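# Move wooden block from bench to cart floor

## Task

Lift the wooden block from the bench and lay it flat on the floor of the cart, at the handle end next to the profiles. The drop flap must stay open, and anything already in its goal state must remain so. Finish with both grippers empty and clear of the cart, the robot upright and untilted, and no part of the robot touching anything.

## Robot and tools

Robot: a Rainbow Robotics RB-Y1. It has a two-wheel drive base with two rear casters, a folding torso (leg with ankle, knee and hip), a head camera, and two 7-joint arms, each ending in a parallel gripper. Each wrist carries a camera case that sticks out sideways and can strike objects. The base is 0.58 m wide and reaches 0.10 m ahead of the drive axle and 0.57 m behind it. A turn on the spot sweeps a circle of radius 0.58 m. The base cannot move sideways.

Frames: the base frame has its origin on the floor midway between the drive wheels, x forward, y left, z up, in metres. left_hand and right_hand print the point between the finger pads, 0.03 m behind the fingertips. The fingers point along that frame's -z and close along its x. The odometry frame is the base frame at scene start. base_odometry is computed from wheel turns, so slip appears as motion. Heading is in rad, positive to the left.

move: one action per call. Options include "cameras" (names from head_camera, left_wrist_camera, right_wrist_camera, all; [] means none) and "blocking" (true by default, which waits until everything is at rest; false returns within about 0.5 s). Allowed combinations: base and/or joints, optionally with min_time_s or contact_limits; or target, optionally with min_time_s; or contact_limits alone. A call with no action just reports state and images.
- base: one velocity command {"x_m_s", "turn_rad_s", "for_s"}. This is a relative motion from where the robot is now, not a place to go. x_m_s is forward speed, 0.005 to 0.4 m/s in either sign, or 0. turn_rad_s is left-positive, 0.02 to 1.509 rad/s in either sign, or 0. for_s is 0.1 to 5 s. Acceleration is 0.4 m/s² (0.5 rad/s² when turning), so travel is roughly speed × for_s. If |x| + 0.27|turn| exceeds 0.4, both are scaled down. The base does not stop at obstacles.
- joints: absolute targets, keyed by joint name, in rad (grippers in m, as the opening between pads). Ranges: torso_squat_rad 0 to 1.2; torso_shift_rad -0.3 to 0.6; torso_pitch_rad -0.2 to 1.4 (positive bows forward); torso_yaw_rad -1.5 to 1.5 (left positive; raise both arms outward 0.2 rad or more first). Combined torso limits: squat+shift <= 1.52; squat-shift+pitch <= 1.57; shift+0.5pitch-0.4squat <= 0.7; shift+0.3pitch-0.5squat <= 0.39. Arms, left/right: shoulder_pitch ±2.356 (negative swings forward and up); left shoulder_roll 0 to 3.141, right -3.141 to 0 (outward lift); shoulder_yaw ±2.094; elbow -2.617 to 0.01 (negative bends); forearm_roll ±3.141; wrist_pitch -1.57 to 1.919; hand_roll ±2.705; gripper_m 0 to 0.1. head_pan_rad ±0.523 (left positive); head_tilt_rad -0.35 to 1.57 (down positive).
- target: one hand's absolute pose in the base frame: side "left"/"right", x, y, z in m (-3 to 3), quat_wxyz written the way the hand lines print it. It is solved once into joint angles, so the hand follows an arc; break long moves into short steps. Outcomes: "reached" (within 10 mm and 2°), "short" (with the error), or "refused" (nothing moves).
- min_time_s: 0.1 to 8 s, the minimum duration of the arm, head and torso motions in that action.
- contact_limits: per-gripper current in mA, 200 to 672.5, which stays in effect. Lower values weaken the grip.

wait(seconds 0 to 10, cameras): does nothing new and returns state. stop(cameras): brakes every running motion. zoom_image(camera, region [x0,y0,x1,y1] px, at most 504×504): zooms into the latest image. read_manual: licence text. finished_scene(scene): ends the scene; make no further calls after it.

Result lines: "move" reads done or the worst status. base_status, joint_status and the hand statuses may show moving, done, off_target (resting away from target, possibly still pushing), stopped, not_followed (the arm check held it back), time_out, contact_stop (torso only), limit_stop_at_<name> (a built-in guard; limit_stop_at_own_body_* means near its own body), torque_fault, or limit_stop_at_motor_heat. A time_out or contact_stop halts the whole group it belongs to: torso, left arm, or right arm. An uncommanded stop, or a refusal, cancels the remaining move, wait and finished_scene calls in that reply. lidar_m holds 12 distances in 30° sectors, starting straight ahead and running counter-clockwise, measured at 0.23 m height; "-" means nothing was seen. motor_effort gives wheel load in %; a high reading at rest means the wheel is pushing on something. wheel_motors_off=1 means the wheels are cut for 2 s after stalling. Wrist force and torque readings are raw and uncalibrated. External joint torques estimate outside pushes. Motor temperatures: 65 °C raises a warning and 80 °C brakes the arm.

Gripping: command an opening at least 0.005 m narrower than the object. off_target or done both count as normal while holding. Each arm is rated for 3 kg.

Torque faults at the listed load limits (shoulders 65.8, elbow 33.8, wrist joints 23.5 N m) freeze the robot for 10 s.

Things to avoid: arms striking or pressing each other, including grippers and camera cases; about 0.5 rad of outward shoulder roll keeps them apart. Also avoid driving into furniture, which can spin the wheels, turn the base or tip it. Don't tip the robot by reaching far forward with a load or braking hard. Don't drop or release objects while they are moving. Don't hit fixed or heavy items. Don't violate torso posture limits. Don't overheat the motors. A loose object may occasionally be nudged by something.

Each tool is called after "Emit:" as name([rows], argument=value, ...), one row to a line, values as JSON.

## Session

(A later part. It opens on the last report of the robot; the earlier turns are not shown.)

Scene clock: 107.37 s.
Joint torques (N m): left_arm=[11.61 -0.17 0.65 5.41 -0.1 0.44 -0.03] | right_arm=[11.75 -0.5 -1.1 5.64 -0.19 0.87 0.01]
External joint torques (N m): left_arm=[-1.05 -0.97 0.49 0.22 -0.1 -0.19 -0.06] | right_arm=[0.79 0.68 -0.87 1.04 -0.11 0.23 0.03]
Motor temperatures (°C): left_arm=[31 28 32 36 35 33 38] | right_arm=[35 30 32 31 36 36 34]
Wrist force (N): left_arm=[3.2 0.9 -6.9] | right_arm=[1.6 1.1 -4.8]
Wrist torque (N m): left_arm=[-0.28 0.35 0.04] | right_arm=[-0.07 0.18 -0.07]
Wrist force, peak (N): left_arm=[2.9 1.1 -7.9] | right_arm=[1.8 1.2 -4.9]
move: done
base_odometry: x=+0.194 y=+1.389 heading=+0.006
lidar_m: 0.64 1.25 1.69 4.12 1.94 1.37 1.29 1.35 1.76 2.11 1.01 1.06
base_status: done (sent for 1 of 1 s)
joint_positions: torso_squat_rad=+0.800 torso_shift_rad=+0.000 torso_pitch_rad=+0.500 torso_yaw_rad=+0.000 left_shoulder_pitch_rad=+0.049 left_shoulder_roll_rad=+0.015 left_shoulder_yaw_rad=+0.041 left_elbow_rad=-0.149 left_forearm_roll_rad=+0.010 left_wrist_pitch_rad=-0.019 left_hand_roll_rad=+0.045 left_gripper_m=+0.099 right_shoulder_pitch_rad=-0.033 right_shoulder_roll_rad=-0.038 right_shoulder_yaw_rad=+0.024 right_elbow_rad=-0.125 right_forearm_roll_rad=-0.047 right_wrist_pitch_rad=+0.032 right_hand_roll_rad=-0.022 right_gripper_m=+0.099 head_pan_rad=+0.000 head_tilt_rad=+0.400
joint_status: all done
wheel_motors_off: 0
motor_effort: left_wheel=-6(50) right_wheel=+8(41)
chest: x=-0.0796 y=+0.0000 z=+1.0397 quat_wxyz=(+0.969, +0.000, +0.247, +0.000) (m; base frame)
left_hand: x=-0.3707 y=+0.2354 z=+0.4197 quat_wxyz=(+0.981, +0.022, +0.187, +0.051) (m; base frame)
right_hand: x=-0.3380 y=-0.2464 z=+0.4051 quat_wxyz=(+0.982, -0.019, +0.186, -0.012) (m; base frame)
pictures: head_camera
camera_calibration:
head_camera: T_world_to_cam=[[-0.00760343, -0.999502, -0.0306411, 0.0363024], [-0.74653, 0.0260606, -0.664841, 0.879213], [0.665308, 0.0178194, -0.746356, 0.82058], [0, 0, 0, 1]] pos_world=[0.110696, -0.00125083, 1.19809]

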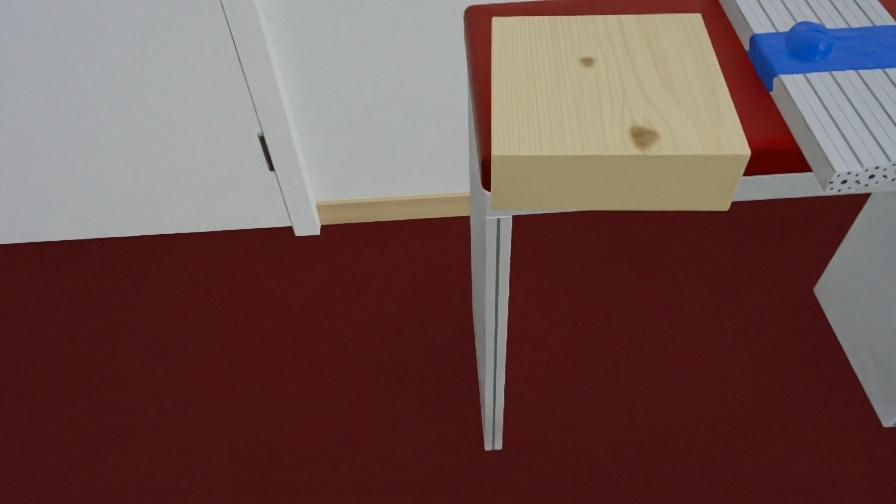

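Emit:
move(target={"side":"right","x":0.2,"y":-0.25,"z":0.70,"quat_wxyz":[0.7071,0,-0.7071,0]}, cameras=["head_camera","right_wrist_camera"])

Emit:
move(target={"side":"right","x":0.44,"y":-0.145,"z":0.785,"quat_wxyz":[0.7071,0,-0.7071,0]}, cameras=["head_camera","right_wrist_camera"])

Scene clock: 115.93 s.
Joint torques (N m): left_arm=[11.19 -0.07 0.66 5.35 0.09 0.4 -0.04] | right_arm=[5.68 -2.02 -0.72 -7.76 0.02 -1.94 -0.16]
External joint torques (N m): left_arm=[-1.47 -0.87 0.5 0.16 0.09 -0.23 -0.06] | right_arm=[1.73 -0.17 0.42 -0.44 -0.09 -0.05 -0.21]
Motor temperatures (°C): left_arm=[31 28 32 36 35 33 38] | right_arm=[35 30 32 31 36 36 34]
Wrist force (N): left_arm=[3.0 1.3 -7.6] | right_arm=[-7.0 0.8 1.6]
Wrist torque (N m): left_arm=[-0.30 0.32 0.07] | right_arm=[-0.15 -0.36 -0.11]
Wrist force, peak (N): left_arm=[3.4 1.7 -8.2] | right_arm=[-7.3 2.0 0.4]
move: done
base_odometry: x=+0.194 y=+1.389 heading=+0.006
lidar_m: 0.64 1.26 1.69 4.11 1.96 1.37 1.30 1.34 1.78 2.11 1.02 1.07
base_status: not commanded
joint_positions: torso_squat_rad=+0.800 torso_shift_rad=+0.000 torso_pitch_rad=+0.500 torso_yaw_rad=+0.000 left_shoulder_pitch_rad=+0.049 left_shoulder_roll_rad=+0.015 left_shoulder_yaw_rad=+0.041 left_elbow_rad=-0.149 left_forearm_roll_rad=+0.010 left_wrist_pitch_rad=-0.019 left_hand_roll_rad=+0.045 left_gripper_m=+0.099 right_shoulder_pitch_rad=+0.260 right_shoulder_roll_rad=-0.077 right_shoulder_yaw_rad=+0.051 right_elbow_rad=-1.618 right_forearm_roll_rad=-0.028 right_wrist_pitch_rad=-0.708 right_hand_roll_rad=-0.052 right_gripper_m=+0.099 head_pan_rad=+0.000 head_tilt_rad=+0.400
joint_status: all done
wheel_motors_off: 0
motor_effort: left_wheel=-7(8) right_wheel=+11(11)
chest: x=-0.0796 y=+0.0001 z=+1.0397 quat_wxyz=(+0.969, +0.000, +0.247, +0.000) (m; base frame)
left_hand: x=-0.3707 y=+0.2354 z=+0.4197 quat_wxyz=(+0.981, +0.022, +0.187, +0.051) (m; base frame)
right_hand: x=+0.1997 y=-0.2500 z=+0.7003 quat_wxyz=(+0.705, +0.000, -0.709, +0.000) (m; base frame)
right_hand_status: reached (checked arc, planned for 1.8 s): 0 mm and 0.4 deg off.
pictures: head_camera, right_wrist_camera
camera_calibration:
head_camera: T_world_to_cam=[[-0.00760343, -0.999502, -0.0306411, 0.0363016], [-0.74653, 0.0260606, -0.664841, 0.879139], [0.665308, 0.0178194, -0.746356, 0.820647], [0, 0, 0, 1]] pos_world=[0.110596, -0.00125083, 1.19809]
right_wrist_camera: T_world_to_cam=[[0.0324251, -0.0290584, -0.999052, 0.684609], [-0.506515, 0.861232, -0.0414892, 0.372572], [0.861621, 0.50738, 0.013207, 0.017666], [0, 0, 0, 1]] pos_world=[0.151293, -0.30994, 0.699184]

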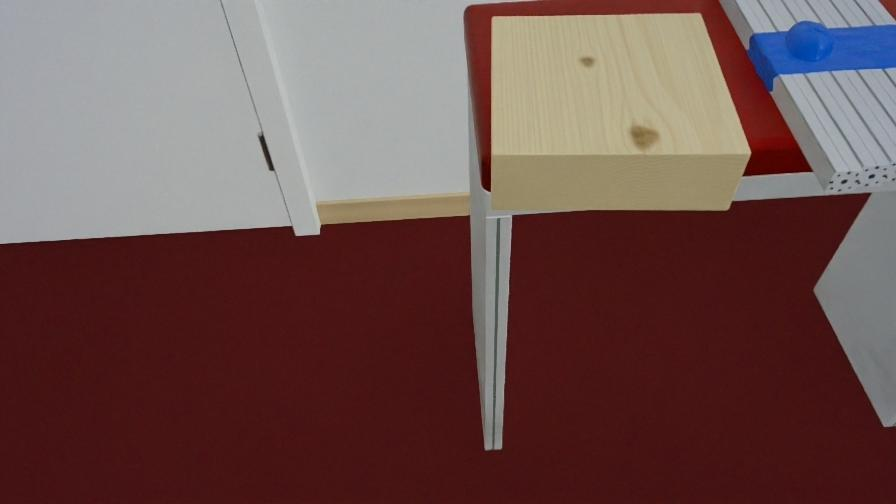

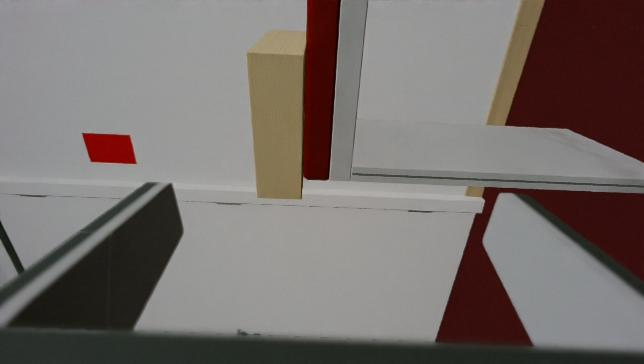

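Scene clock: 117.50 s.
Joint torques (N m): left_arm=[11.26 0.3 1.01 5.28 0.03 0.41 0.05] | right_arm=[-9.11 1.78 0.33 -10.54 0.85 -0.89 -0.38]
External joint torques (N m): left_arm=[-1.4 -0.5 0.85 0.09 0.04 -0.22 0.03] | right_arm=[0.29 0.81 -0.18 -0.65 0.27 -0.17 -0.43]
Motor temperatures (°C): left_arm=[31 28 32 36 35 33 38] | right_arm=[35 30 32 31 36 36 34]
Wrist force (N): left_arm=[3.4 0.8 -7.0] | right_arm=[-7.7 0.9 1.0]
Wrist torque (N m): left_arm=[-0.27 0.35 0.07] | right_arm=[-0.15 -0.46 -0.13]
Wrist force, peak (N): left_arm=[3.6 1.0 -8.0] | right_arm=[-8.1 1.1 1.6]
move: done
base_odometry: x=+0.194 y=+1.389 heading=+0.006
lidar_m: 0.66 1.26 1.69 4.13 1.95 1.37 1.29 1.35 1.79 2.12 1.03 1.08
base_status: not commanded
joint_positions: torso_squat_rad=+0.800 torso_shift_rad=+0.000 torso_pitch_rad=+0.500 torso_yaw_rad=+0.000 left_shoulder_pitch_rad=+0.049 left_shoulder_roll_rad=+0.015 left_shoulder_yaw_rad=+0.041 left_elbow_rad=-0.149 left_forearm_roll_rad=+0.010 left_wrist_pitch_rad=-0.019 left_hand_roll_rad=+0.045 left_gripper_m=+0.099 right_shoulder_pitch_rad=-0.435 right_shoulder_roll_rad=+0.000 right_shoulder_yaw_rad=+0.081 right_elbow_rad=-1.576 right_forearm_roll_rad=-1.140 right_wrist_pitch_rad=-0.237 right_hand_roll_rad=+1.182 right_gripper_m=+0.099 head_pan_rad=+0.000 head_tilt_rad=+0.400
joint_status: all done
wheel_motors_off: 0
motor_effort: left_wheel=-9(9) right_wheel=+9(12)
chest: x=-0.0796 y=+0.0001 z=+1.0397 quat_wxyz=(+0.969, +0.000, +0.247, +0.000) (m; base frame)
left_hand: x=-0.3707 y=+0.2354 z=+0.4197 quat_wxyz=(+0.981, +0.022, +0.187, +0.051) (m; base frame)
right_hand: x=+0.4400 y=-0.1450 z=+0.7848 quat_wxyz=(+0.703, +0.003, -0.711, +0.002) (m; base frame)
right_hand_status: reached (checked arc, planned for 1.1 s): 0 mm and 0.8 deg off.
pictures: head_camera, right_wrist_camera
camera_calibration:
head_camera: T_world_to_cam=[[-0.00752782, -0.999504, -0.0305758, 0.0362148], [-0.74653, 0.0259608, -0.664845, 0.879144], [0.665309, 0.0178209, -0.746355, 0.820645], [0, 0, 0, 1]] pos_world=[0.110596, -0.00125113, 1.19809]
right_wrist_camera: T_world_to_cam=[[0.0383759, -0.0280283, -0.99887, 0.761728], [-0.511667, 0.85807, -0.0437353, 0.410931], [0.858326, 0.512767, 0.018588, -0.245816], [0, 0, 0, 1]] pos_world=[0.392018, -0.205211, 0.783408]

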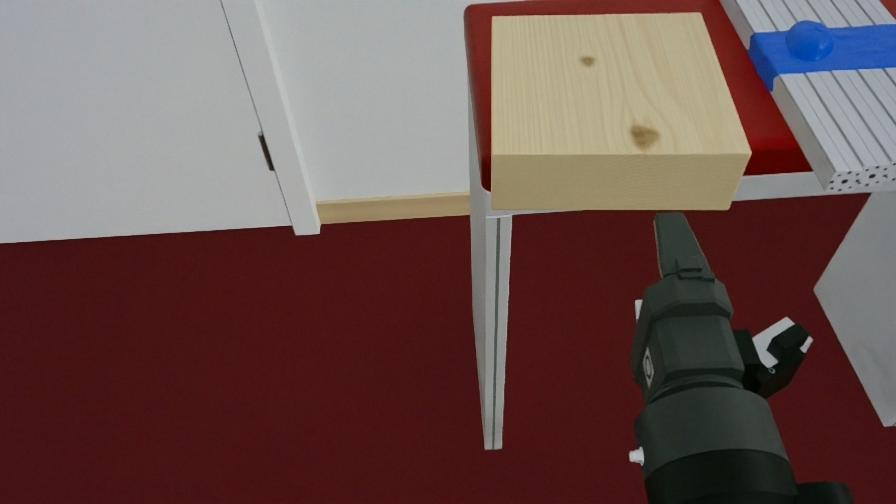

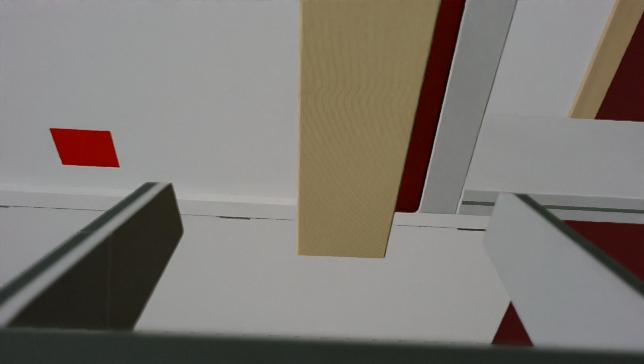

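Emit:
move(target={"side":"right","x":0.44,"y":-0.145,"z":0.772,"quat_wxyz":[0.7071,0,-0.7071,0]}, cameras=[])

Emit:
move(base={"x_m_s":0.1,"for_s":1.55}, cameras=["head_camera","right_wrist_camera"])

Scene clock: 120.37 s.
Joint torques (N m): left_arm=[11.22 -0.14 0.74 5.33 0.01 0.35 -0.07] | right_arm=[-10.88 0.4 1.16 -10.58 0.75 -0.9 -0.07]
External joint torques (N m): left_arm=[-1.44 -0.94 0.58 0.14 0.01 -0.28 -0.09] | right_arm=[-1.45 -0.42 0.83 -0.78 0.12 -0.12 -0.12]
Motor temperatures (°C): left_arm=[31 28 32 36 35 33 38] | right_arm=[35 30 32 31 36 36 34]
Wrist force (N): left_arm=[3.4 1.4 -7.0] | right_arm=[-7.7 0.3 0.9]
Wrist torque (N m): left_arm=[-0.35 0.38 0.07] | right_arm=[-0.09 -0.47 -0.11]
Wrist force, peak (N): left_arm=[3.2 0.2 -8.0] | right_arm=[-8.3 0.8 1.4]
move: done
base_odometry: x=+0.194 y=+1.389 heading=+0.006
lidar_m: 0.63 1.25 1.68 4.11 1.95 1.36 1.29 1.34 1.77 2.11 1.02 1.06
base_status: not commanded
joint_positions: torso_squat_rad=+0.800 torso_shift_rad=+0.000 torso_pitch_rad=+0.500 torso_yaw_rad=+0.000 left_shoulder_pitch_rad=+0.049 left_shoulder_roll_rad=+0.015 left_shoulder_yaw_rad=+0.041 left_elbow_rad=-0.149 left_forearm_roll_rad=+0.010 left_wrist_pitch_rad=-0.019 left_hand_roll_rad=+0.045 left_gripper_m=+0.099 right_shoulder_pitch_rad=-0.443 right_shoulder_roll_rad=-0.017 right_shoulder_yaw_rad=+0.100 right_elbow_rad=-1.534 right_forearm_roll_rad=-1.131 right_wrist_pitch_rad=-0.273 right_hand_roll_rad=+1.152 right_gripper_m=+0.099 head_pan_rad=+0.000 head_tilt_rad=+0.400
joint_status: all done
wheel_motors_off: 0
motor_effort: left_wheel=-9(9) right_wheel=+7(9)
chest: x=-0.0796 y=+0.0001 z=+1.0397 quat_wxyz=(+0.969, +0.000, +0.247, +0.000) (m; base frame)
left_hand: x=-0.3707 y=+0.2354 z=+0.4197 quat_wxyz=(+0.981, +0.022, +0.187, +0.051) (m; base frame)
right_hand: x=+0.4394 y=-0.1455 z=+0.7721 quat_wxyz=(+0.708, -0.001, -0.706, +0.000) (m; base frame)
right_hand_status: reached (checked arc, planned for 0.2 s): 1 mm and 0.2 deg off.
pictures: none
No camera images: "cameras" was empty.

Scene clock: 122.50 s.
Joint torques (N m): left_arm=[11.32 -0.19 0.94 5.34 -0.07 0.42 -0.01] | right_arm=[-10.6 0.61 1.01 -10.8 0.58 -1.02 -0.17]
External joint torques (N m): left_arm=[-1.35 -1 0.78 0.15 -0.07 -0.21 -0.03] | right_arm=[-1.16 -0.21 0.68 -1 -0.05 -0.25 -0.22]
Motor temperatures (°C): left_arm=[31 28 32 36 35 33 38] | right_arm=[35 30 32 31 36 36 34]
Wrist force (N): left_arm=[3.6 0.5 -7.5] | right_arm=[-7.5 0.8 1.0]
Wrist torque (N m): left_arm=[-0.21 0.35 0.06] | right_arm=[-0.17 -0.48 -0.12]
Wrist force, peak (N): left_arm=[3.4 0.6 -8.2] | right_arm=[-7.9 0.9 1.6]
move: done
base_odometry: x=+0.351 y=+1.390 heading=+0.005
lidar_m: 0.49 1.10 1.50 3.61 2.19 1.54 1.46 1.51 1.99 1.41 0.92 1.05
base_status: done (sent for 1.57 of 1.57 s)
joint_positions: torso_squat_rad=+0.800 torso_shift_rad=+0.000 torso_pitch_rad=+0.500 torso_yaw_rad=+0.000 left_shoulder_pitch_rad=+0.049 left_shoulder_roll_rad=+0.015 left_shoulder_yaw_rad=+0.041 left_elbow_rad=-0.149 left_forearm_roll_rad=+0.010 left_wrist_pitch_rad=-0.019 left_hand_roll_rad=+0.045 left_gripper_m=+0.099 right_shoulder_pitch_rad=-0.444 right_shoulder_roll_rad=-0.017 right_shoulder_yaw_rad=+0.100 right_elbow_rad=-1.534 right_forearm_roll_rad=-1.131 right_wrist_pitch_rad=-0.273 right_hand_roll_rad=+1.152 right_gripper_m=+0.099 head_pan_rad=+0.000 head_tilt_rad=+0.400
joint_status: not commanded
wheel_motors_off: 0
motor_effort: left_wheel=-8(25) right_wheel=+10(32)
chest: x=-0.0796 y=+0.0001 z=+1.0397 quat_wxyz=(+0.969, +0.000, +0.247, +0.000) (m; base frame)
left_hand: x=-0.3707 y=+0.2354 z=+0.4198 quat_wxyz=(+0.981, +0.022, +0.187, +0.051) (m; base frame)
right_hand: x=+0.4395 y=-0.1455 z=+0.7722 quat_wxyz=(+0.708, -0.001, -0.706, +0.000) (m; base frame)
pictures: head_camera, right_wrist_camera
camera_calibration:
head_camera: T_world_to_cam=[[-0.00753289, -0.999504, -0.0305745, 0.0362146], [-0.746573, 0.0259626, -0.664796, 0.879165], [0.665261, 0.0178183, -0.746399, 0.820637], [0, 0, 0, 1]] pos_world=[0.110696, -0.00125111, 1.19809]
right_wrist_camera: T_world_to_cam=[[0.0230028, -0.0299867, -0.999286, 0.75594], [-0.506159, 0.861624, -0.0375071, 0.403849], [0.862133, 0.50666, 0.00464178, -0.236551], [0, 0, 0, 1]] pos_world=[0.390962, -0.205447, 0.771645]

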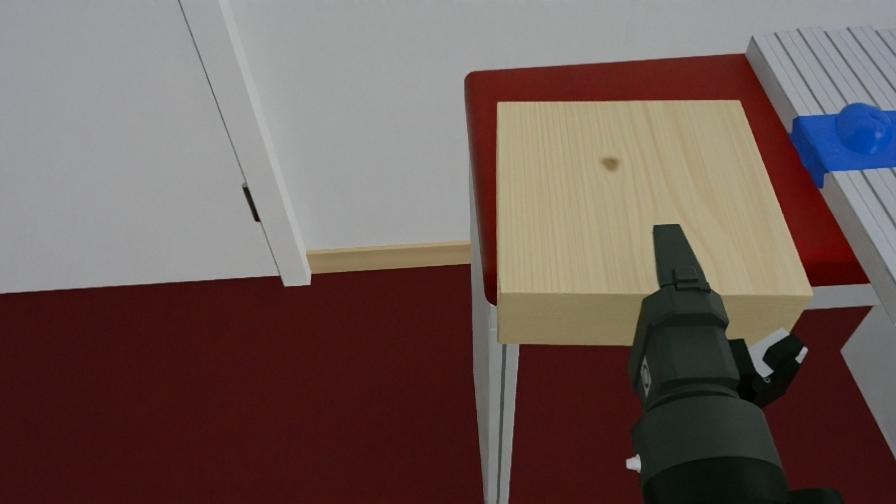

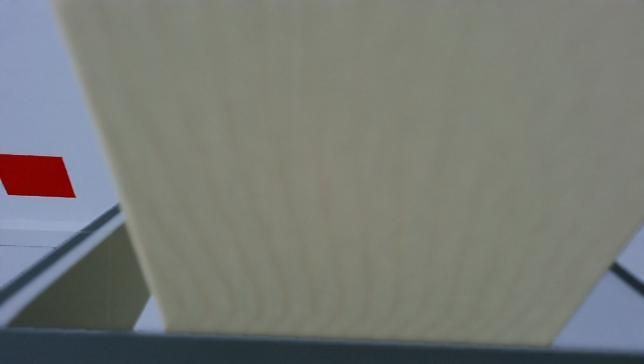

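Emit:
move(joints={"right_gripper_m":0.03}, cameras=["head_camera","right_wrist_camera"])

Emit:
move(target={"side":"right","x":0.44,"y":-0.145,"z":0.80,"quat_wxyz":[0.7071,0,-0.7071,0]}, min_time_s=2, cameras=["head_camera","right_wrist_camera"])

Scene clock: 125.63 s.
Joint torques (N m): left_arm=[11.35 -0.31 0.82 5.4 0.01 0.41 -0.01] | right_arm=[-10.8 0.5 0.93 -12.71 0.73 -1.13 0.05]
External joint torques (N m): left_arm=[-1.32 -1.11 0.66 0.21 0.01 -0.22 -0.03] | right_arm=[-1.37 -0.32 0.6 -2.91 0.1 -0.36 0]
Motor temperatures (°C): left_arm=[31 28 32 36 35 33 38] | right_arm=[35 30 32 31 36 36 34]
Wrist force (N): left_arm=[3.0 0.8 -7.0] | right_arm=[-14.0 1.0 -0.8]
Wrist torque (N m): left_arm=[-0.23 0.27 0.05] | right_arm=[-0.16 -0.95 -0.36]
Wrist force, peak (N): left_arm=[3.3 1.6 -7.9] | right_arm=[-14.6 0.5 -0.3]
move: off_target
base_odometry: x=+0.351 y=+1.390 heading=+0.005
lidar_m: 0.49 1.10 1.48 3.62 2.21 1.53 1.45 1.51 1.99 1.40 0.92 1.05
base_status: not commanded
joint_positions: torso_squat_rad=+0.800 torso_shift_rad=+0.000 torso_pitch_rad=+0.500 torso_yaw_rad=+0.000 left_shoulder_pitch_rad=+0.049 left_shoulder_roll_rad=+0.015 left_shoulder_yaw_rad=+0.041 left_elbow_rad=-0.149 left_forearm_roll_rad=+0.010 left_wrist_pitch_rad=-0.019 left_hand_roll_rad=+0.045 left_gripper_m=+0.099 right_shoulder_pitch_rad=-0.443 right_shoulder_roll_rad=-0.017 right_shoulder_yaw_rad=+0.100 right_elbow_rad=-1.533 right_forearm_roll_rad=-1.131 right_wrist_pitch_rad=-0.273 right_hand_roll_rad=+1.152 right_gripper_m=+0.074 head_pan_rad=+0.000 head_tilt_rad=+0.400
joint_status: right_gripper_m off_target (ended at +0.074, target +0.030)
wheel_motors_off: 0
motor_effort: left_wheel=-8(9) right_wheel=+8(11)
chest: x=-0.0796 y=+0.0001 z=+1.0397 quat_wxyz=(+0.969, +0.000, +0.247, +0.000) (m; base frame)
left_hand: x=-0.3707 y=+0.2354 z=+0.4198 quat_wxyz=(+0.981, +0.022, +0.187, +0.051) (m; base frame)
right_hand: x=+0.4394 y=-0.1455 z=+0.7719 quat_wxyz=(+0.708, -0.001, -0.706, +0.000) (m; base frame)
pictures: head_camera, right_wrist_camera
camera_calibration:
head_camera: T_world_to_cam=[[-0.00753289, -0.999504, -0.0305745, 0.0362146], [-0.746573, 0.0259626, -0.664796, 0.879165], [0.665261, 0.0178183, -0.746399, 0.820637], [0, 0, 0, 1]] pos_world=[0.110696, -0.00125111, 1.19809]
right_wrist_camera: T_world_to_cam=[[0.0224713, -0.0300644, -0.999295, 0.755837], [-0.506181, 0.86162, -0.0373049, 0.403689], [0.862135, 0.506663, 0.00414365, -0.236164], [0, 0, 0, 1]] pos_world=[0.39096, -0.205447, 0.771343]

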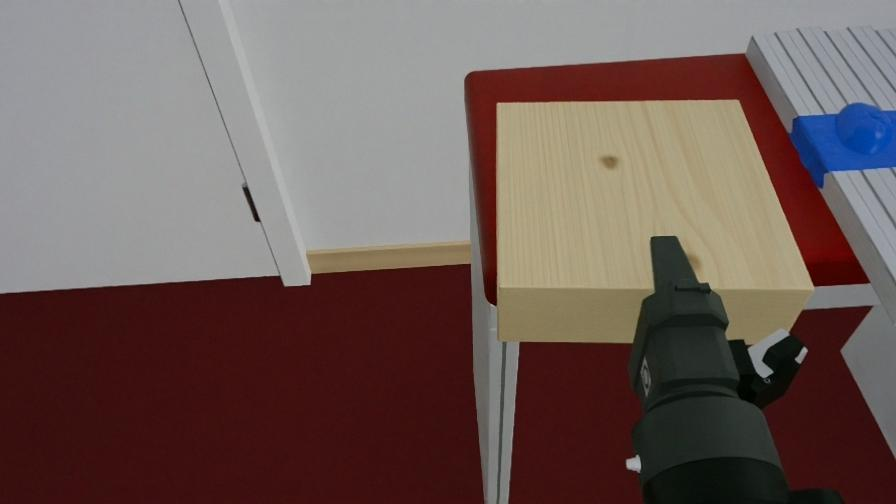

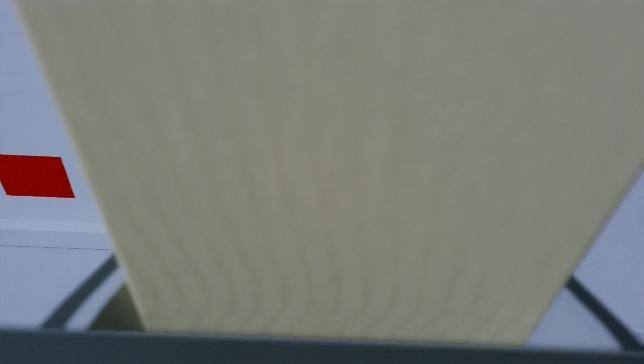

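Scene clock: 127.97 s.
Joint torques (N m): left_arm=[11.24 -0.46 0.81 5.4 -0.03 0.35 -0.03] | right_arm=[-17.87 3.58 -1.58 -22.77 1.32 -1.03 0.08]
External joint torques (N m): left_arm=[-1.44 -1.26 0.65 0.2 -0.03 -0.29 -0.05] | right_arm=[-8.58 2.52 -2.1 -12.79 0.78 -0.76 0.03]
Motor temperatures (°C): left_arm=[31 28 32 36 35 33 38] | right_arm=[35 30 32 31 36 36 34]
Wrist force (N): left_arm=[3.1 0.8 -7.2] | right_arm=[-24.5 1.4 0.8]
Wrist torque (N m): left_arm=[-0.24 0.27 0.04] | right_arm=[-0.10 1.41 0.12]
Wrist force, peak (N): left_arm=[3.2 0.5 -8.2] | right_arm=[-25.4 1.2 0.9]
move: done
base_odometry: x=+0.351 y=+1.390 heading=+0.005
lidar_m: 0.49 1.12 1.49 3.62 2.19 1.53 1.45 1.50 1.98 1.40 0.92 1.05
base_status: not commanded
joint_positions: torso_squat_rad=+0.800 torso_shift_rad=+0.000 torso_pitch_rad=+0.501 torso_yaw_rad=+0.000 left_shoulder_pitch_rad=+0.049 left_shoulder_roll_rad=+0.015 left_shoulder_yaw_rad=+0.041 left_elbow_rad=-0.149 left_forearm_roll_rad=+0.010 left_wrist_pitch_rad=-0.019 left_hand_roll_rad=+0.045 left_gripper_m=+0.099 right_shoulder_pitch_rad=-0.424 right_shoulder_roll_rad=+0.000 right_shoulder_yaw_rad=+0.089 right_elbow_rad=-1.640 right_forearm_roll_rad=-1.374 right_wrist_pitch_rad=-0.227 right_hand_roll_rad=+1.423 right_gripper_m=+0.074 head_pan_rad=+0.000 head_tilt_rad=+0.400
joint_status: all done
wheel_motors_off: 0
motor_effort: left_wheel=-8(9) right_wheel=+7(10)
chest: x=-0.0794 y=+0.0001 z=+1.0397 quat_wxyz=(+0.969, +0.000, +0.248, +0.000) (m; base frame)
left_hand: x=-0.3708 y=+0.2354 z=+0.4199 quat_wxyz=(+0.981, +0.022, +0.187, +0.051) (m; base frame)
right_hand: x=+0.4394 y=-0.1451 z=+0.7970 quat_wxyz=(+0.704, +0.001, -0.710, +0.001) (m; base frame)
right_hand_status: reached (checked arc, planned for 2.0 s): 3 mm and 0.5 deg off.
pictures: head_camera, right_wrist_camera
camera_calibration:
head_camera: T_world_to_cam=[[-0.00754838, -0.999504, -0.0305725, 0.0362101], [-0.746905, 0.0259639, -0.664424, 0.878847], [0.664888, 0.0178195, -0.746731, 0.820728], [0, 0, 0, 1]] pos_world=[0.110996, -0.00125111, 1.1979]
right_wrist_camera: T_world_to_cam=[[0.0342901, -0.0291905, -0.998986, 0.775677], [-0.509506, 0.859412, -0.0426009, 0.409685], [0.859783, 0.51045, 0.0145966, -0.243158], [0, 0, 0, 1]] pos_world=[0.391203, -0.205326, 0.795892]

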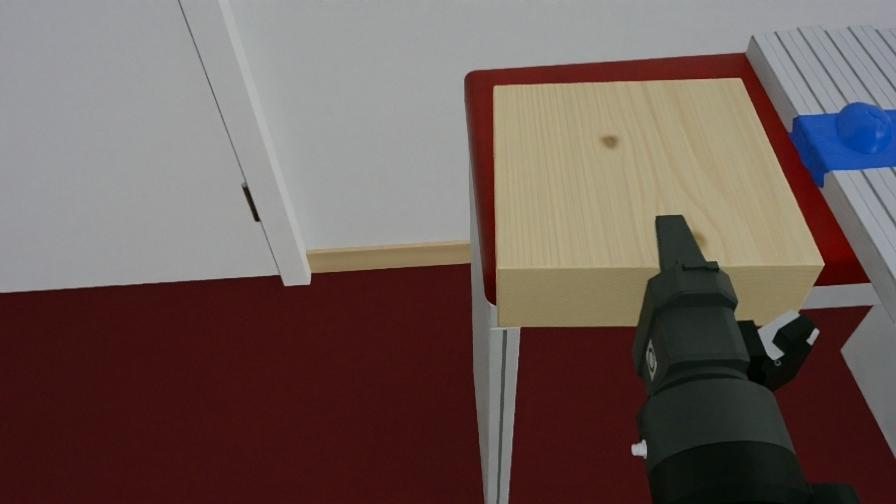

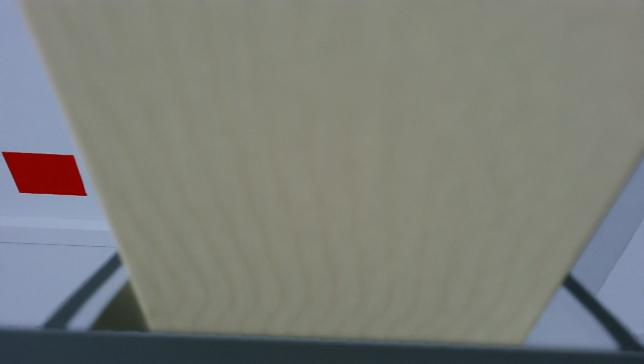

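Emit:
move(target={"side":"right","x":0.44,"y":-0.145,"z":0.86,"quat_wxyz":[0.7071,0,-0.7071,0]}, min_time_s=2, cameras=[])

Emit:
move(base={"x_m_s":-0.25,"for_s":1.8}, cameras=["head_camera"])

Emit:
move(target={"side":"right","x":0.40,"y":-0.25,"z":0.86,"quat_wxyz":[0.653,0.271,-0.653,0.271]}, min_time_s=2.5, cameras=["head_camera"])

Emit:
move(target={"side":"right","x":0.42,"y":-0.25,"z":0.86,"quat_wxyz":[0.5,0.5,-0.5,0.5]}, min_time_s=2.5, cameras=["head_camera"])

Scene clock: 141.87 s.
Joint torques (N m): left_arm=[11.32 -0.09 1 5.37 -0.12 0.4 -0.07] | right_arm=[-21.47 -0.79 -0.98 -22.62 2.48 3.96 -0.07]
External joint torques (N m): left_arm=[-1.36 -0.89 0.84 0.18 -0.12 -0.24 -0.09] | right_arm=[-11.96 -0.74 -0.03 -12.6 1.79 2.97 -0.12]
Motor temperatures (°C): left_arm=[31 28 32 36 35 33 38] | right_arm=[35 30 32 33 36 36 34]
Wrist force (N): left_arm=[3.4 0.8 -7.4] | right_arm=[-24.5 1.7 0.8]
Wrist torque (N m): left_arm=[-0.23 0.39 0.06] | right_arm=[-0.14 1.40 0.12]
Wrist force, peak (N): left_arm=[3.5 0.6 -8.6] | right_arm=[-25.7 1.2 0.8]
move: done
base_odometry: x=+0.351 y=+1.390 heading=+0.005
lidar_m: 0.48 1.11 1.46 3.60 2.19 1.53 1.45 1.50 2.00 1.42 0.92 1.05
base_status: not commanded
joint_positions: torso_squat_rad=+0.800 torso_shift_rad=+0.000 torso_pitch_rad=+0.501 torso_yaw_rad=+0.000 left_shoulder_pitch_rad=+0.049 left_shoulder_roll_rad=+0.015 left_shoulder_yaw_rad=+0.041 left_elbow_rad=-0.149 left_forearm_roll_rad=+0.010 left_wrist_pitch_rad=-0.019 left_hand_roll_rad=+0.045 left_gripper_m=+0.099 right_shoulder_pitch_rad=-0.442 right_shoulder_roll_rad=-0.138 right_shoulder_yaw_rad=+0.209 right_elbow_rad=-1.889 right_forearm_roll_rad=-2.152 right_wrist_pitch_rad=-0.440 right_hand_roll_rad=+2.117 right_gripper_m=+0.074 head_pan_rad=+0.000 head_tilt_rad=+0.400
joint_status: all done
wheel_motors_off: 0
motor_effort: left_wheel=-9(9) right_wheel=+8(10)
chest: x=-0.0794 y=+0.0001 z=+1.0397 quat_wxyz=(+0.969, +0.000, +0.248, +0.000) (m; base frame)
left_hand: x=-0.3708 y=+0.2354 z=+0.4199 quat_wxyz=(+0.981, +0.022, +0.187, +0.051) (m; base frame)
right_hand: x=+0.4394 y=-0.1457 z=+0.8570 quat_wxyz=(+0.709, -0.001, -0.705, +0.000) (m; base frame)
right_hand_status: reached (checked arc, planned for 2.0 s): 3 mm and 0.3 deg off.
pictures: none
No camera images: "cameras" was empty.

Scene clock: 144.63 s.
Joint torques (N m): left_arm=[10.59 0.01 0.97 5.48 -0.16 0.47 0.06] | right_arm=[-20.21 -0.33 -1.23 -22.09 2.41 4.28 -0.04]
External joint torques (N m): left_arm=[-2.09 -0.79 0.81 0.28 -0.16 -0.16 0.04] | right_arm=[-10.69 -0.28 -0.28 -12.07 1.73 3.32 -0.09]
Motor temperatures (°C): left_arm=[31 28 32 36 35 33 38] | right_arm=[35 30 32 33 36 36 34]
Wrist force (N): left_arm=[3.5 1.0 -7.1] | right_arm=[-24.2 0.9 1.1]
Wrist torque (N m): left_arm=[-0.25 0.38 0.08] | right_arm=[-0.16 1.36 0.09]
Wrist force, peak (N): left_arm=[4.1 0.8 -7.9] | right_arm=[-26.1 1.0 -0.7]
move: done
base_odometry: x=-0.099 y=+1.387 heading=+0.004
lidar_m: 0.93 1.53 2.05 4.23 1.52 1.07 1.00 1.04 1.38 3.30 1.45 1.24
base_status: done (sent for 1.8 of 1.8 s)
joint_positions: torso_squat_rad=+0.800 torso_shift_rad=+0.000 torso_pitch_rad=+0.501 torso_yaw_rad=+0.000 left_shoulder_pitch_rad=+0.049 left_shoulder_roll_rad=+0.015 left_shoulder_yaw_rad=+0.041 left_elbow_rad=-0.149 left_forearm_roll_rad=+0.010 left_wrist_pitch_rad=-0.019 left_hand_roll_rad=+0.045 left_gripper_m=+0.099 right_shoulder_pitch_rad=-0.442 right_shoulder_roll_rad=-0.138 right_shoulder_yaw_rad=+0.209 right_elbow_rad=-1.889 right_forearm_roll_rad=-2.152 right_wrist_pitch_rad=-0.440 right_hand_roll_rad=+2.117 right_gripper_m=+0.074 head_pan_rad=+0.000 head_tilt_rad=+0.400
joint_status: not commanded
wheel_motors_off: 0
motor_effort: left_wheel=-12(27) right_wheel=+13(36)
chest: x=-0.0793 y=+0.0001 z=+1.0397 quat_wxyz=(+0.969, +0.000, +0.248, +0.000) (m; base frame)
left_hand: x=-0.3709 y=+0.2354 z=+0.4199 quat_wxyz=(+0.981, +0.022, +0.187, +0.051) (m; base frame)
right_hand: x=+0.4395 y=-0.1456 z=+0.8571 quat_wxyz=(+0.709, -0.001, -0.705, +0.000) (m; base frame)
pictures: head_camera
camera_calibration:
head_camera: T_world_to_cam=[[-0.00756314, -0.9995, -0.0307119, 0.0363795], [-0.747001, 0.026065, -0.664312, 0.878799], [0.66478, 0.0179175, -0.746824, 0.820786], [0, 0, 0, 1]] pos_world=[0.111096, -0.00125106, 1.1979]

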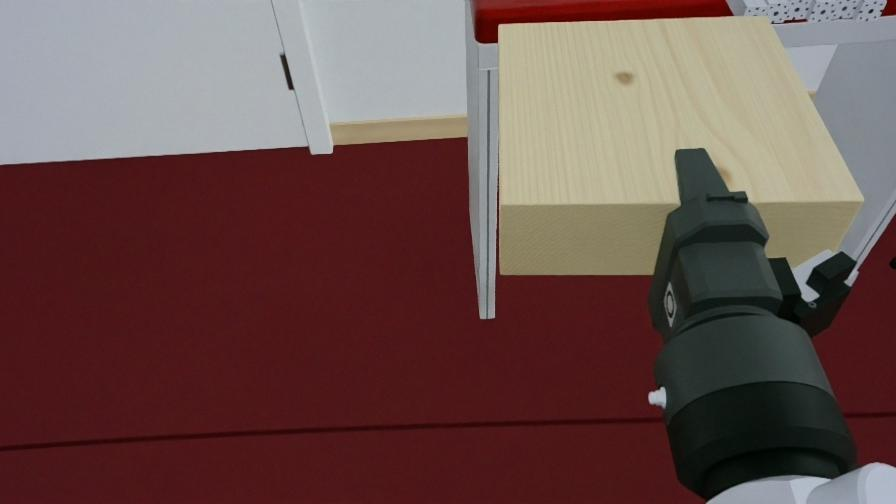

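Scene clock: 147.47 s.
Joint torques (N m): left_arm=[10.48 0.1 0.76 5.26 -0.05 0.41 -0.2] | right_arm=[-15.41 -14.6 -15.81 -13.63 -5.23 2.33 -0.37]
External joint torques (N m): left_arm=[-2.2 -0.7 0.6 0.06 -0.05 -0.22 -0.22] | right_arm=[-7.34 -1.41 -7.54 -7.31 -4.14 1.81 -0.42]
Motor temperatures (°C): left_arm=[31 28 32 36 35 33 38] | right_arm=[35 30 32 33 36 37 34]
Wrist force (N): left_arm=[3.3 -0.2 -7.9] | right_arm=[-24.4 0.6 0.8]
Wrist torque (N m): left_arm=[-0.11 0.34 0.09] | right_arm=[-0.10 1.38 0.14]
Wrist force, peak (N): left_arm=[3.8 0.8 -7.7] | right_arm=[-25.5 0.2 0.3]
move: done
base_odometry: x=-0.099 y=+1.387 heading=+0.004
lidar_m: 0.94 1.56 2.05 4.23 1.51 1.06 1.00 1.05 1.38 3.30 1.44 1.25
base_status: not commanded
joint_positions: torso_squat_rad=+0.800 torso_shift_rad=+0.000 torso_pitch_rad=+0.501 torso_yaw_rad=+0.000 left_shoulder_pitch_rad=+0.049 left_shoulder_roll_rad=+0.015 left_shoulder_yaw_rad=+0.041 left_elbow_rad=-0.149 left_forearm_roll_rad=+0.010 left_wrist_pitch_rad=-0.019 left_hand_roll_rad=+0.045 left_gripper_m=+0.099 right_shoulder_pitch_rad=-0.365 right_shoulder_roll_rad=-0.887 right_shoulder_yaw_rad=+0.024 right_elbow_rad=-1.567 right_forearm_roll_rad=-2.634 right_wrist_pitch_rad=+0.667 right_hand_roll_rad=+1.849 right_gripper_m=+0.074 head_pan_rad=+0.000 head_tilt_rad=+0.400
joint_status: all done
wheel_motors_off: 0
motor_effort: left_wheel=-12(12) right_wheel=+12(15)
chest: x=-0.0793 y=+0.0000 z=+1.0397 quat_wxyz=(+0.969, +0.000, +0.248, +0.000) (m; base frame)
left_hand: x=-0.3709 y=+0.2354 z=+0.4199 quat_wxyz=(+0.981, +0.022, +0.187, +0.051) (m; base frame)
right_hand: x=+0.3994 y=-0.2503 z=+0.8579 quat_wxyz=(+0.655, +0.271, -0.652, +0.271) (m; base frame)
right_hand_status: reached (checked arc, planned for 2.5 s): 2 mm and 0.3 deg off.
pictures: head_camera
camera_calibration:
head_camera: T_world_to_cam=[[-0.00756314, -0.9995, -0.0307119, 0.0363795], [-0.747001, 0.026065, -0.664312, 0.878799], [0.66478, 0.0179175, -0.746824, 0.820786], [0, 0, 0, 1]] pos_world=[0.111096, -0.00125106, 1.1979]

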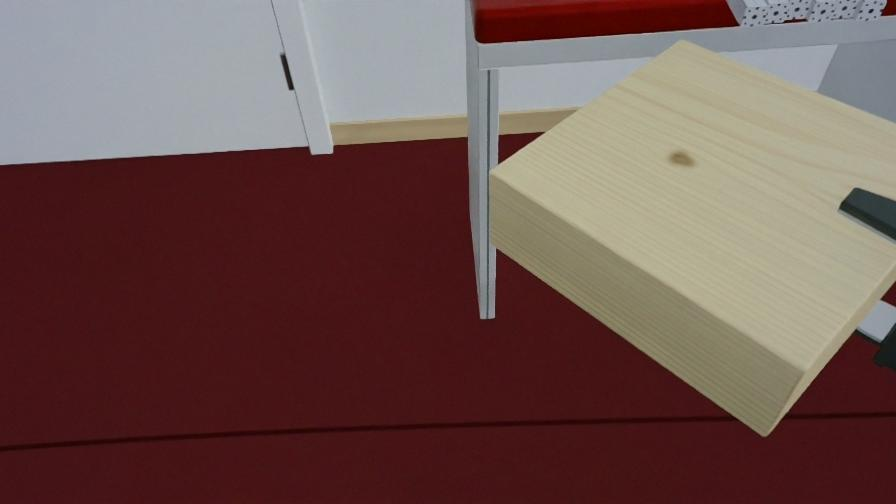

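Scene clock: 150.30 s.
Joint torques (N m): left_arm=[10.64 -0.01 1.06 5.28 -0.14 0.39 -0.02] | right_arm=[-26.57 -15.53 -7.57 -6.37 -7.3 3.22 0.04]
External joint torques (N m): left_arm=[-2.05 -0.82 0.9 0.08 -0.14 -0.24 -0.04] | right_arm=[-9.46 -0.94 -4.08 -2.72 -5.6 2.5 -0.01]
Motor temperatures (°C): left_arm=[31 28 32 36 35 33 38] | right_arm=[35 31 32 33 36 37 34]
Wrist force (N): left_arm=[3.5 0.1 -7.4] | right_arm=[-24.5 0.0 -1.4]
Wrist torque (N m): left_arm=[-0.13 0.39 0.07] | right_arm=[-0.28 1.35 0.14]
Wrist force, peak (N): left_arm=[3.2 1.3 -8.0] | right_arm=[-26.2 0.8 0.8]
move: short
base_odometry: x=-0.099 y=+1.387 heading=+0.004
lidar_m: 0.94 1.55 2.06 4.23 1.51 1.07 1.00 1.05 1.38 3.28 1.46 1.24
base_status: not commanded
joint_positions: torso_squat_rad=+0.800 torso_shift_rad=+0.000 torso_pitch_rad=+0.501 torso_yaw_rad=+0.000 left_shoulder_pitch_rad=+0.049 left_shoulder_roll_rad=+0.015 left_shoulder_yaw_rad=+0.041 left_elbow_rad=-0.149 left_forearm_roll_rad=+0.010 left_wrist_pitch_rad=-0.019 left_hand_roll_rad=+0.045 left_gripper_m=+0.099 right_shoulder_pitch_rad=-1.258 right_shoulder_roll_rad=-0.867 right_shoulder_yaw_rad=+0.408 right_elbow_rad=-0.266 right_forearm_roll_rad=-2.450 right_wrist_pitch_rad=+1.730 right_hand_roll_rad=+1.976 right_gripper_m=+0.074 head_pan_rad=+0.000 head_tilt_rad=+0.400
joint_status: all done
wheel_motors_off: 0
motor_effort: left_wheel=-11(13) right_wheel=+12(14)
chest: x=-0.0793 y=+0.0000 z=+1.0397 quat_wxyz=(+0.969, +0.000, +0.248, +0.000) (m; base frame)
left_hand: x=-0.3709 y=+0.2354 z=+0.4199 quat_wxyz=(+0.981, +0.022, +0.187, +0.051) (m; base frame)
right_hand: x=+0.4187 y=-0.2501 z=+0.8586 quat_wxyz=(+0.576, +0.419, -0.518, +0.473) (m; base frame)
right_hand_status: short (checked arc, as near as the solve gets, planned for 2.5 s): 2 mm and 13.2 deg off. The place is met; only the turn is off.
pictures: head_camera
camera_calibration:
head_camera: T_world_to_cam=[[-0.00756314, -0.9995, -0.0307119, 0.0362795], [-0.747001, 0.026065, -0.664312, 0.878802], [0.66478, 0.0179175, -0.746824, 0.820788], [0, 0, 0, 1]] pos_world=[0.111096, -0.00135106, 1.1979]

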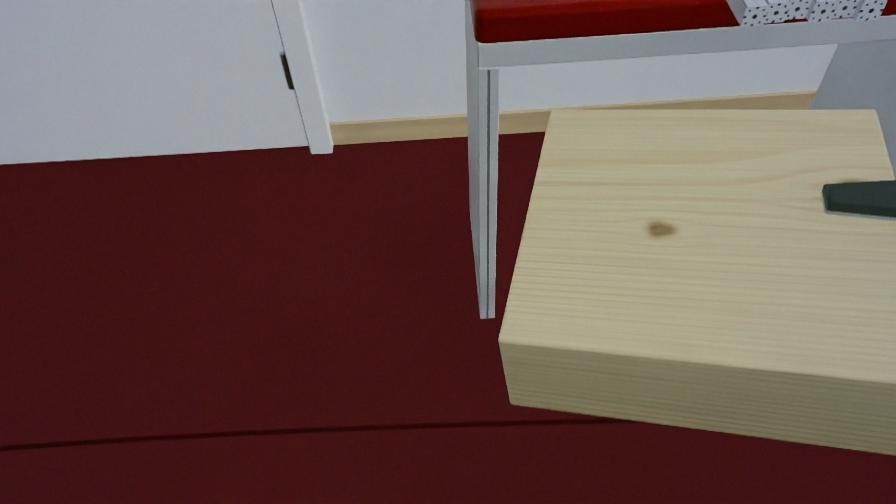

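Emit:
move(target={"side":"right","x":0.40,"y":-0.25,"z":0.86,"quat_wxyz":[0.653,0.271,-0.653,0.271]}, min_time_s=2.5, cameras=[])

Emit:
move(base={"turn_rad_s":-0.6,"for_s":2.61}, cameras=["head_camera"])

Emit:
move(base={"x_m_s":0.35,"for_s":4.4}, cameras=["head_camera"])

Emit:
move(base={"turn_rad_s":0.6,"for_s":2.61}, cameras=["head_camera"])

Scene clock: 155.10 s.
Joint torques (N m): left_arm=[10.95 -0.28 0.99 5.35 -0.03 0.37 -0.05] | right_arm=[-15.71 -14.25 -15.41 -13.9 -5.12 2.46 -0.36]
External joint torques (N m): left_arm=[-1.74 -1.08 0.83 0.15 -0.03 -0.26 -0.07] | right_arm=[-7.61 -0.9 -7 -7.8 -4.05 1.9 -0.41]
Motor temperatures (°C): left_arm=[31 28 32 36 35 33 38] | right_arm=[35 31 32 33 37 37 34]
Wrist force (N): left_arm=[2.8 -0.1 -7.4] | right_arm=[-24.8 1.6 0.9]
Wrist torque (N m): left_arm=[-0.12 0.28 0.03] | right_arm=[-0.08 1.37 0.13]
Wrist force, peak (N): left_arm=[4.1 1.4 -7.9] | right_arm=[-25.8 0.0 0.7]
move: done
base_odometry: x=-0.099 y=+1.387 heading=+0.004
lidar_m: 0.94 1.57 2.06 4.23 1.51 1.06 1.00 1.04 1.38 3.30 1.44 1.24
base_status: not commanded
joint_positions: torso_squat_rad=+0.800 torso_shift_rad=+0.000 torso_pitch_rad=+0.501 torso_yaw_rad=+0.000 left_shoulder_pitch_rad=+0.049 left_shoulder_roll_rad=+0.015 left_shoulder_yaw_rad=+0.041 left_elbow_rad=-0.149 left_forearm_roll_rad=+0.010 left_wrist_pitch_rad=-0.019 left_hand_roll_rad=+0.045 left_gripper_m=+0.099 right_shoulder_pitch_rad=-0.368 right_shoulder_roll_rad=-0.913 right_shoulder_yaw_rad=+0.054 right_elbow_rad=-1.563 right_forearm_roll_rad=-2.698 right_wrist_pitch_rad=+0.658 right_hand_roll_rad=+1.894 right_gripper_m=+0.074 head_pan_rad=+0.000 head_tilt_rad=+0.400
joint_status: all done
wheel_motors_off: 0
motor_effort: left_wheel=-11(12) right_wheel=+12(14)
chest: x=-0.0793 y=+0.0000 z=+1.0397 quat_wxyz=(+0.969, +0.000, +0.248, +0.000) (m; base frame)
left_hand: x=-0.3709 y=+0.2354 z=+0.4199 quat_wxyz=(+0.981, +0.022, +0.187, +0.051) (m; base frame)
right_hand: x=+0.3993 y=-0.2505 z=+0.8579 quat_wxyz=(+0.654, +0.271, -0.652, +0.271) (m; base frame)
right_hand_status: reached (checked arc, planned for 2.5 s): 2 mm and 0.2 deg off.
pictures: none
No camera images: "cameras" was empty.

Scene clock: 159.23 s.
Joint torques (N m): left_arm=[11.03 -0.2 0.92 5.45 -0.05 0.39 0.04] | right_arm=[-15.53 -14.34 -15.33 -13.52 -5.01 2.59 -0.38]
External joint torques (N m): left_arm=[-1.65 -1.01 0.76 0.25 -0.05 -0.24 0.02] | right_arm=[-7.42 -0.99 -6.92 -7.4 -3.94 1.99 -0.43]
Motor temperatures (°C): left_arm=[31 28 32 36 35 33 38] | right_arm=[35 31 32 33 37 37 34]
Wrist force (N): left_arm=[3.0 1.1 -7.4] | right_arm=[-24.4 0.9 1.1]
Wrist torque (N m): left_arm=[-0.27 0.29 0.03] | right_arm=[-0.06 1.39 0.15]
Wrist force, peak (N): left_arm=[3.6 0.8 -7.9] | right_arm=[-25.1 0.3 0.9]
move: done
base_odometry: x=-0.099 y=+1.387 heading=-1.555
lidar_m: 3.30 1.46 1.24 0.96 1.56 2.08 4.23 1.52 1.07 1.01 1.03 1.35
base_status: done (sent for 2.6 of 2.6 s)
joint_positions: torso_squat_rad=+0.800 torso_shift_rad=+0.000 torso_pitch_rad=+0.501 torso_yaw_rad=+0.000 left_shoulder_pitch_rad=+0.049 left_shoulder_roll_rad=+0.015 left_shoulder_yaw_rad=+0.041 left_elbow_rad=-0.149 left_forearm_roll_rad=+0.010 left_wrist_pitch_rad=-0.019 left_hand_roll_rad=+0.045 left_gripper_m=+0.099 right_shoulder_pitch_rad=-0.368 right_shoulder_roll_rad=-0.913 right_shoulder_yaw_rad=+0.054 right_elbow_rad=-1.563 right_forearm_roll_rad=-2.698 right_wrist_pitch_rad=+0.658 right_hand_roll_rad=+1.894 right_gripper_m=+0.074 head_pan_rad=+0.000 head_tilt_rad=+0.400
joint_status: not commanded
wheel_motors_off: 0
motor_effort: left_wheel=+15(50) right_wheel=+3(46)
chest: x=-0.0793 y=+0.0000 z=+1.0397 quat_wxyz=(+0.969, +0.000, +0.248, +0.000) (m; base frame)
left_hand: x=-0.3709 y=+0.2354 z=+0.4200 quat_wxyz=(+0.981, +0.022, +0.187, +0.051) (m; base frame)
right_hand: x=+0.3993 y=-0.2504 z=+0.8579 quat_wxyz=(+0.654, +0.271, -0.652, +0.271) (m; base frame)
pictures: head_camera
camera_calibration:
head_camera: T_world_to_cam=[[-0.00756314, -0.9995, -0.0307119, 0.0362795], [-0.747001, 0.026065, -0.664312, 0.878802], [0.66478, 0.0179175, -0.746824, 0.820788], [0, 0, 0, 1]] pos_world=[0.111096, -0.00135106, 1.1979]

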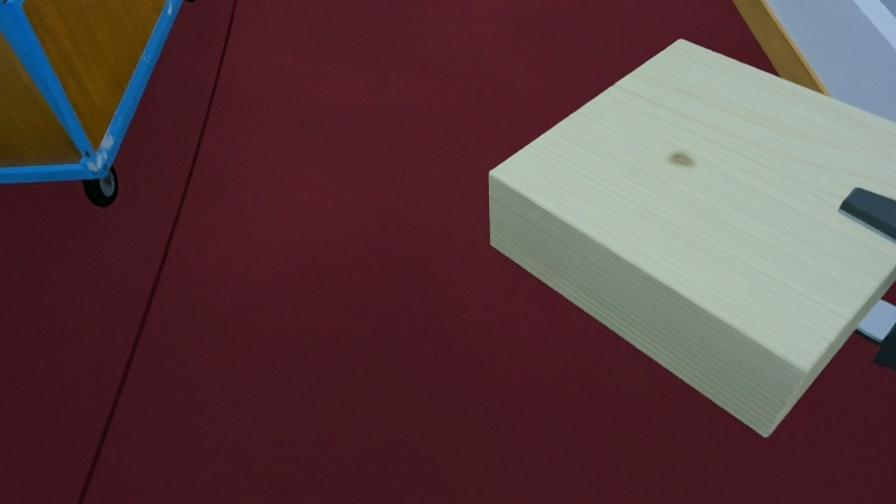

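Scene clock: 164.83 s.
Joint torques (N m): left_arm=[11.25 0.18 1.08 5.3 -0.17 0.39 -0.06] | right_arm=[-16.77 -14.19 -15.71 -13.35 -5.21 2.63 -0.42]
External joint torques (N m): left_arm=[-1.43 -0.63 0.93 0.1 -0.17 -0.25 -0.09] | right_arm=[-8.67 -0.84 -7.3 -7.23 -4.13 2.02 -0.47]
Motor temperatures (°C): left_arm=[31 28 32 36 35 33 38] | right_arm=[35 31 32 33 37 37 34]
Wrist force (N): left_arm=[2.9 0.1 -7.5] | right_arm=[-24.9 0.5 0.0]
Wrist torque (N m): left_arm=[-0.17 0.28 0.05] | right_arm=[-0.15 1.44 0.14]
Wrist force, peak (N): left_arm=[3.4 1.1 -8.1] | right_arm=[-25.9 0.2 0.3]
move: done
base_odometry: x=-0.076 y=-0.152 heading=-1.555
lidar_m: 2.98 1.21 0.85 0.81 0.83 1.78 4.62 1.39 0.98 0.93 0.93 1.26
base_status: done (sent for 4.4 of 4.4 s)
joint_positions: torso_squat_rad=+0.800 torso_shift_rad=+0.000 torso_pitch_rad=+0.501 torso_yaw_rad=+0.000 left_shoulder_pitch_rad=+0.049 left_shoulder_roll_rad=+0.015 left_shoulder_yaw_rad=+0.041 left_elbow_rad=-0.149 left_forearm_roll_rad=+0.010 left_wrist_pitch_rad=-0.019 left_hand_roll_rad=+0.045 left_gripper_m=+0.099 right_shoulder_pitch_rad=-0.367 right_shoulder_roll_rad=-0.913 right_shoulder_yaw_rad=+0.054 right_elbow_rad=-1.563 right_forearm_roll_rad=-2.698 right_wrist_pitch_rad=+0.658 right_hand_roll_rad=+1.894 right_gripper_m=+0.074 head_pan_rad=+0.000 head_tilt_rad=+0.400
joint_status: not commanded
wheel_motors_off: 0
motor_effort: left_wheel=+1(47) right_wheel=-2(39)
chest: x=-0.0792 y=+0.0000 z=+1.0396 quat_wxyz=(+0.969, +0.000, +0.248, +0.000) (m; base frame)
left_hand: x=-0.3708 y=+0.2354 z=+0.4199 quat_wxyz=(+0.981, +0.022, +0.187, +0.051) (m; base frame)
right_hand: x=+0.3993 y=-0.2505 z=+0.8578 quat_wxyz=(+0.654, +0.271, -0.652, +0.271) (m; base frame)
pictures: head_camera
camera_calibration:
head_camera: T_world_to_cam=[[-0.00757439, -0.999495, -0.0308481, 0.0364448], [-0.747097, 0.0261613, -0.664201, 0.878754], [0.664672, 0.0180156, -0.746918, 0.820846], [0, 0, 0, 1]] pos_world=[0.111196, -0.00135102, 1.1979]

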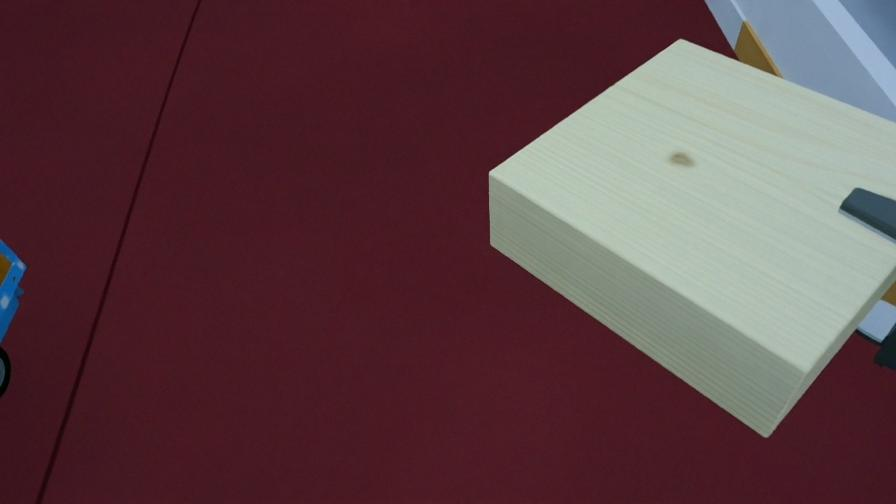

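Scene clock: 168.97 s.
Joint torques (N m): left_arm=[11.54 -0.07 0.97 5.47 -0.06 0.42 0.02] | right_arm=[-16.64 -14.42 -15.42 -13.52 -5.11 2.59 -0.43]
External joint torques (N m): left_arm=[-1.15 -0.88 0.81 0.27 -0.06 -0.21 0] | right_arm=[-8.54 -1.07 -7.01 -7.4 -4.03 1.98 -0.48]
Motor temperatures (°C): left_arm=[31 28 32 36 35 33 38] | right_arm=[35 31 33 33 37 37 34]
Wrist force (N): left_arm=[3.5 1.1 -7.2] | right_arm=[-24.2 0.8 1.0]
Wrist torque (N m): left_arm=[-0.25 0.34 0.04] | right_arm=[-0.15 1.41 0.12]
Wrist force, peak (N): left_arm=[4.0 1.6 -7.8] | right_arm=[-25.2 0.4 0.5]
move: done
base_odometry: x=-0.076 y=-0.152 heading=+0.004
lidar_m: 0.81 0.85 1.77 4.54 1.39 0.96 0.91 0.96 1.26 3.02 1.22 0.86
base_status: done (sent for 2.6 of 2.6 s)
joint_positions: torso_squat_rad=+0.800 torso_shift_rad=+0.000 torso_pitch_rad=+0.501 torso_yaw_rad=+0.000 left_shoulder_pitch_rad=+0.049 left_shoulder_roll_rad=+0.015 left_shoulder_yaw_rad=+0.041 left_elbow_rad=-0.149 left_forearm_roll_rad=+0.010 left_wrist_pitch_rad=-0.019 left_hand_roll_rad=+0.045 left_gripper_m=+0.099 right_shoulder_pitch_rad=-0.367 right_shoulder_roll_rad=-0.913 right_shoulder_yaw_rad=+0.054 right_elbow_rad=-1.563 right_forearm_roll_rad=-2.698 right_wrist_pitch_rad=+0.658 right_hand_roll_rad=+1.894 right_gripper_m=+0.074 head_pan_rad=+0.000 head_tilt_rad=+0.400
joint_status: not commanded
wheel_motors_off: 0
motor_effort: left_wheel=+0(42) right_wheel=+18(38)
chest: x=-0.0793 y=+0.0000 z=+1.0397 quat_wxyz=(+0.969, +0.000, +0.248, +0.000) (m; base frame)
left_hand: x=-0.3708 y=+0.2354 z=+0.4199 quat_wxyz=(+0.981, +0.022, +0.187, +0.051) (m; base frame)
right_hand: x=+0.3993 y=-0.2505 z=+0.8578 quat_wxyz=(+0.654, +0.271, -0.652, +0.271) (m; base frame)
pictures: head_camera
camera_calibration:
head_camera: T_world_to_cam=[[-0.00757439, -0.999495, -0.0308481, 0.036444], [-0.747097, 0.0261613, -0.664201, 0.878679], [0.664672, 0.0180156, -0.746918, 0.820913], [0, 0, 0, 1]] pos_world=[0.111096, -0.00135102, 1.1979]

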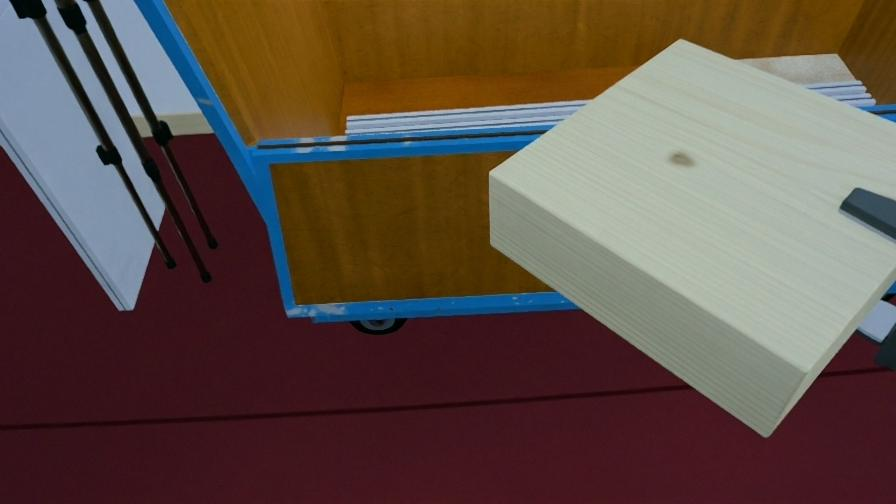

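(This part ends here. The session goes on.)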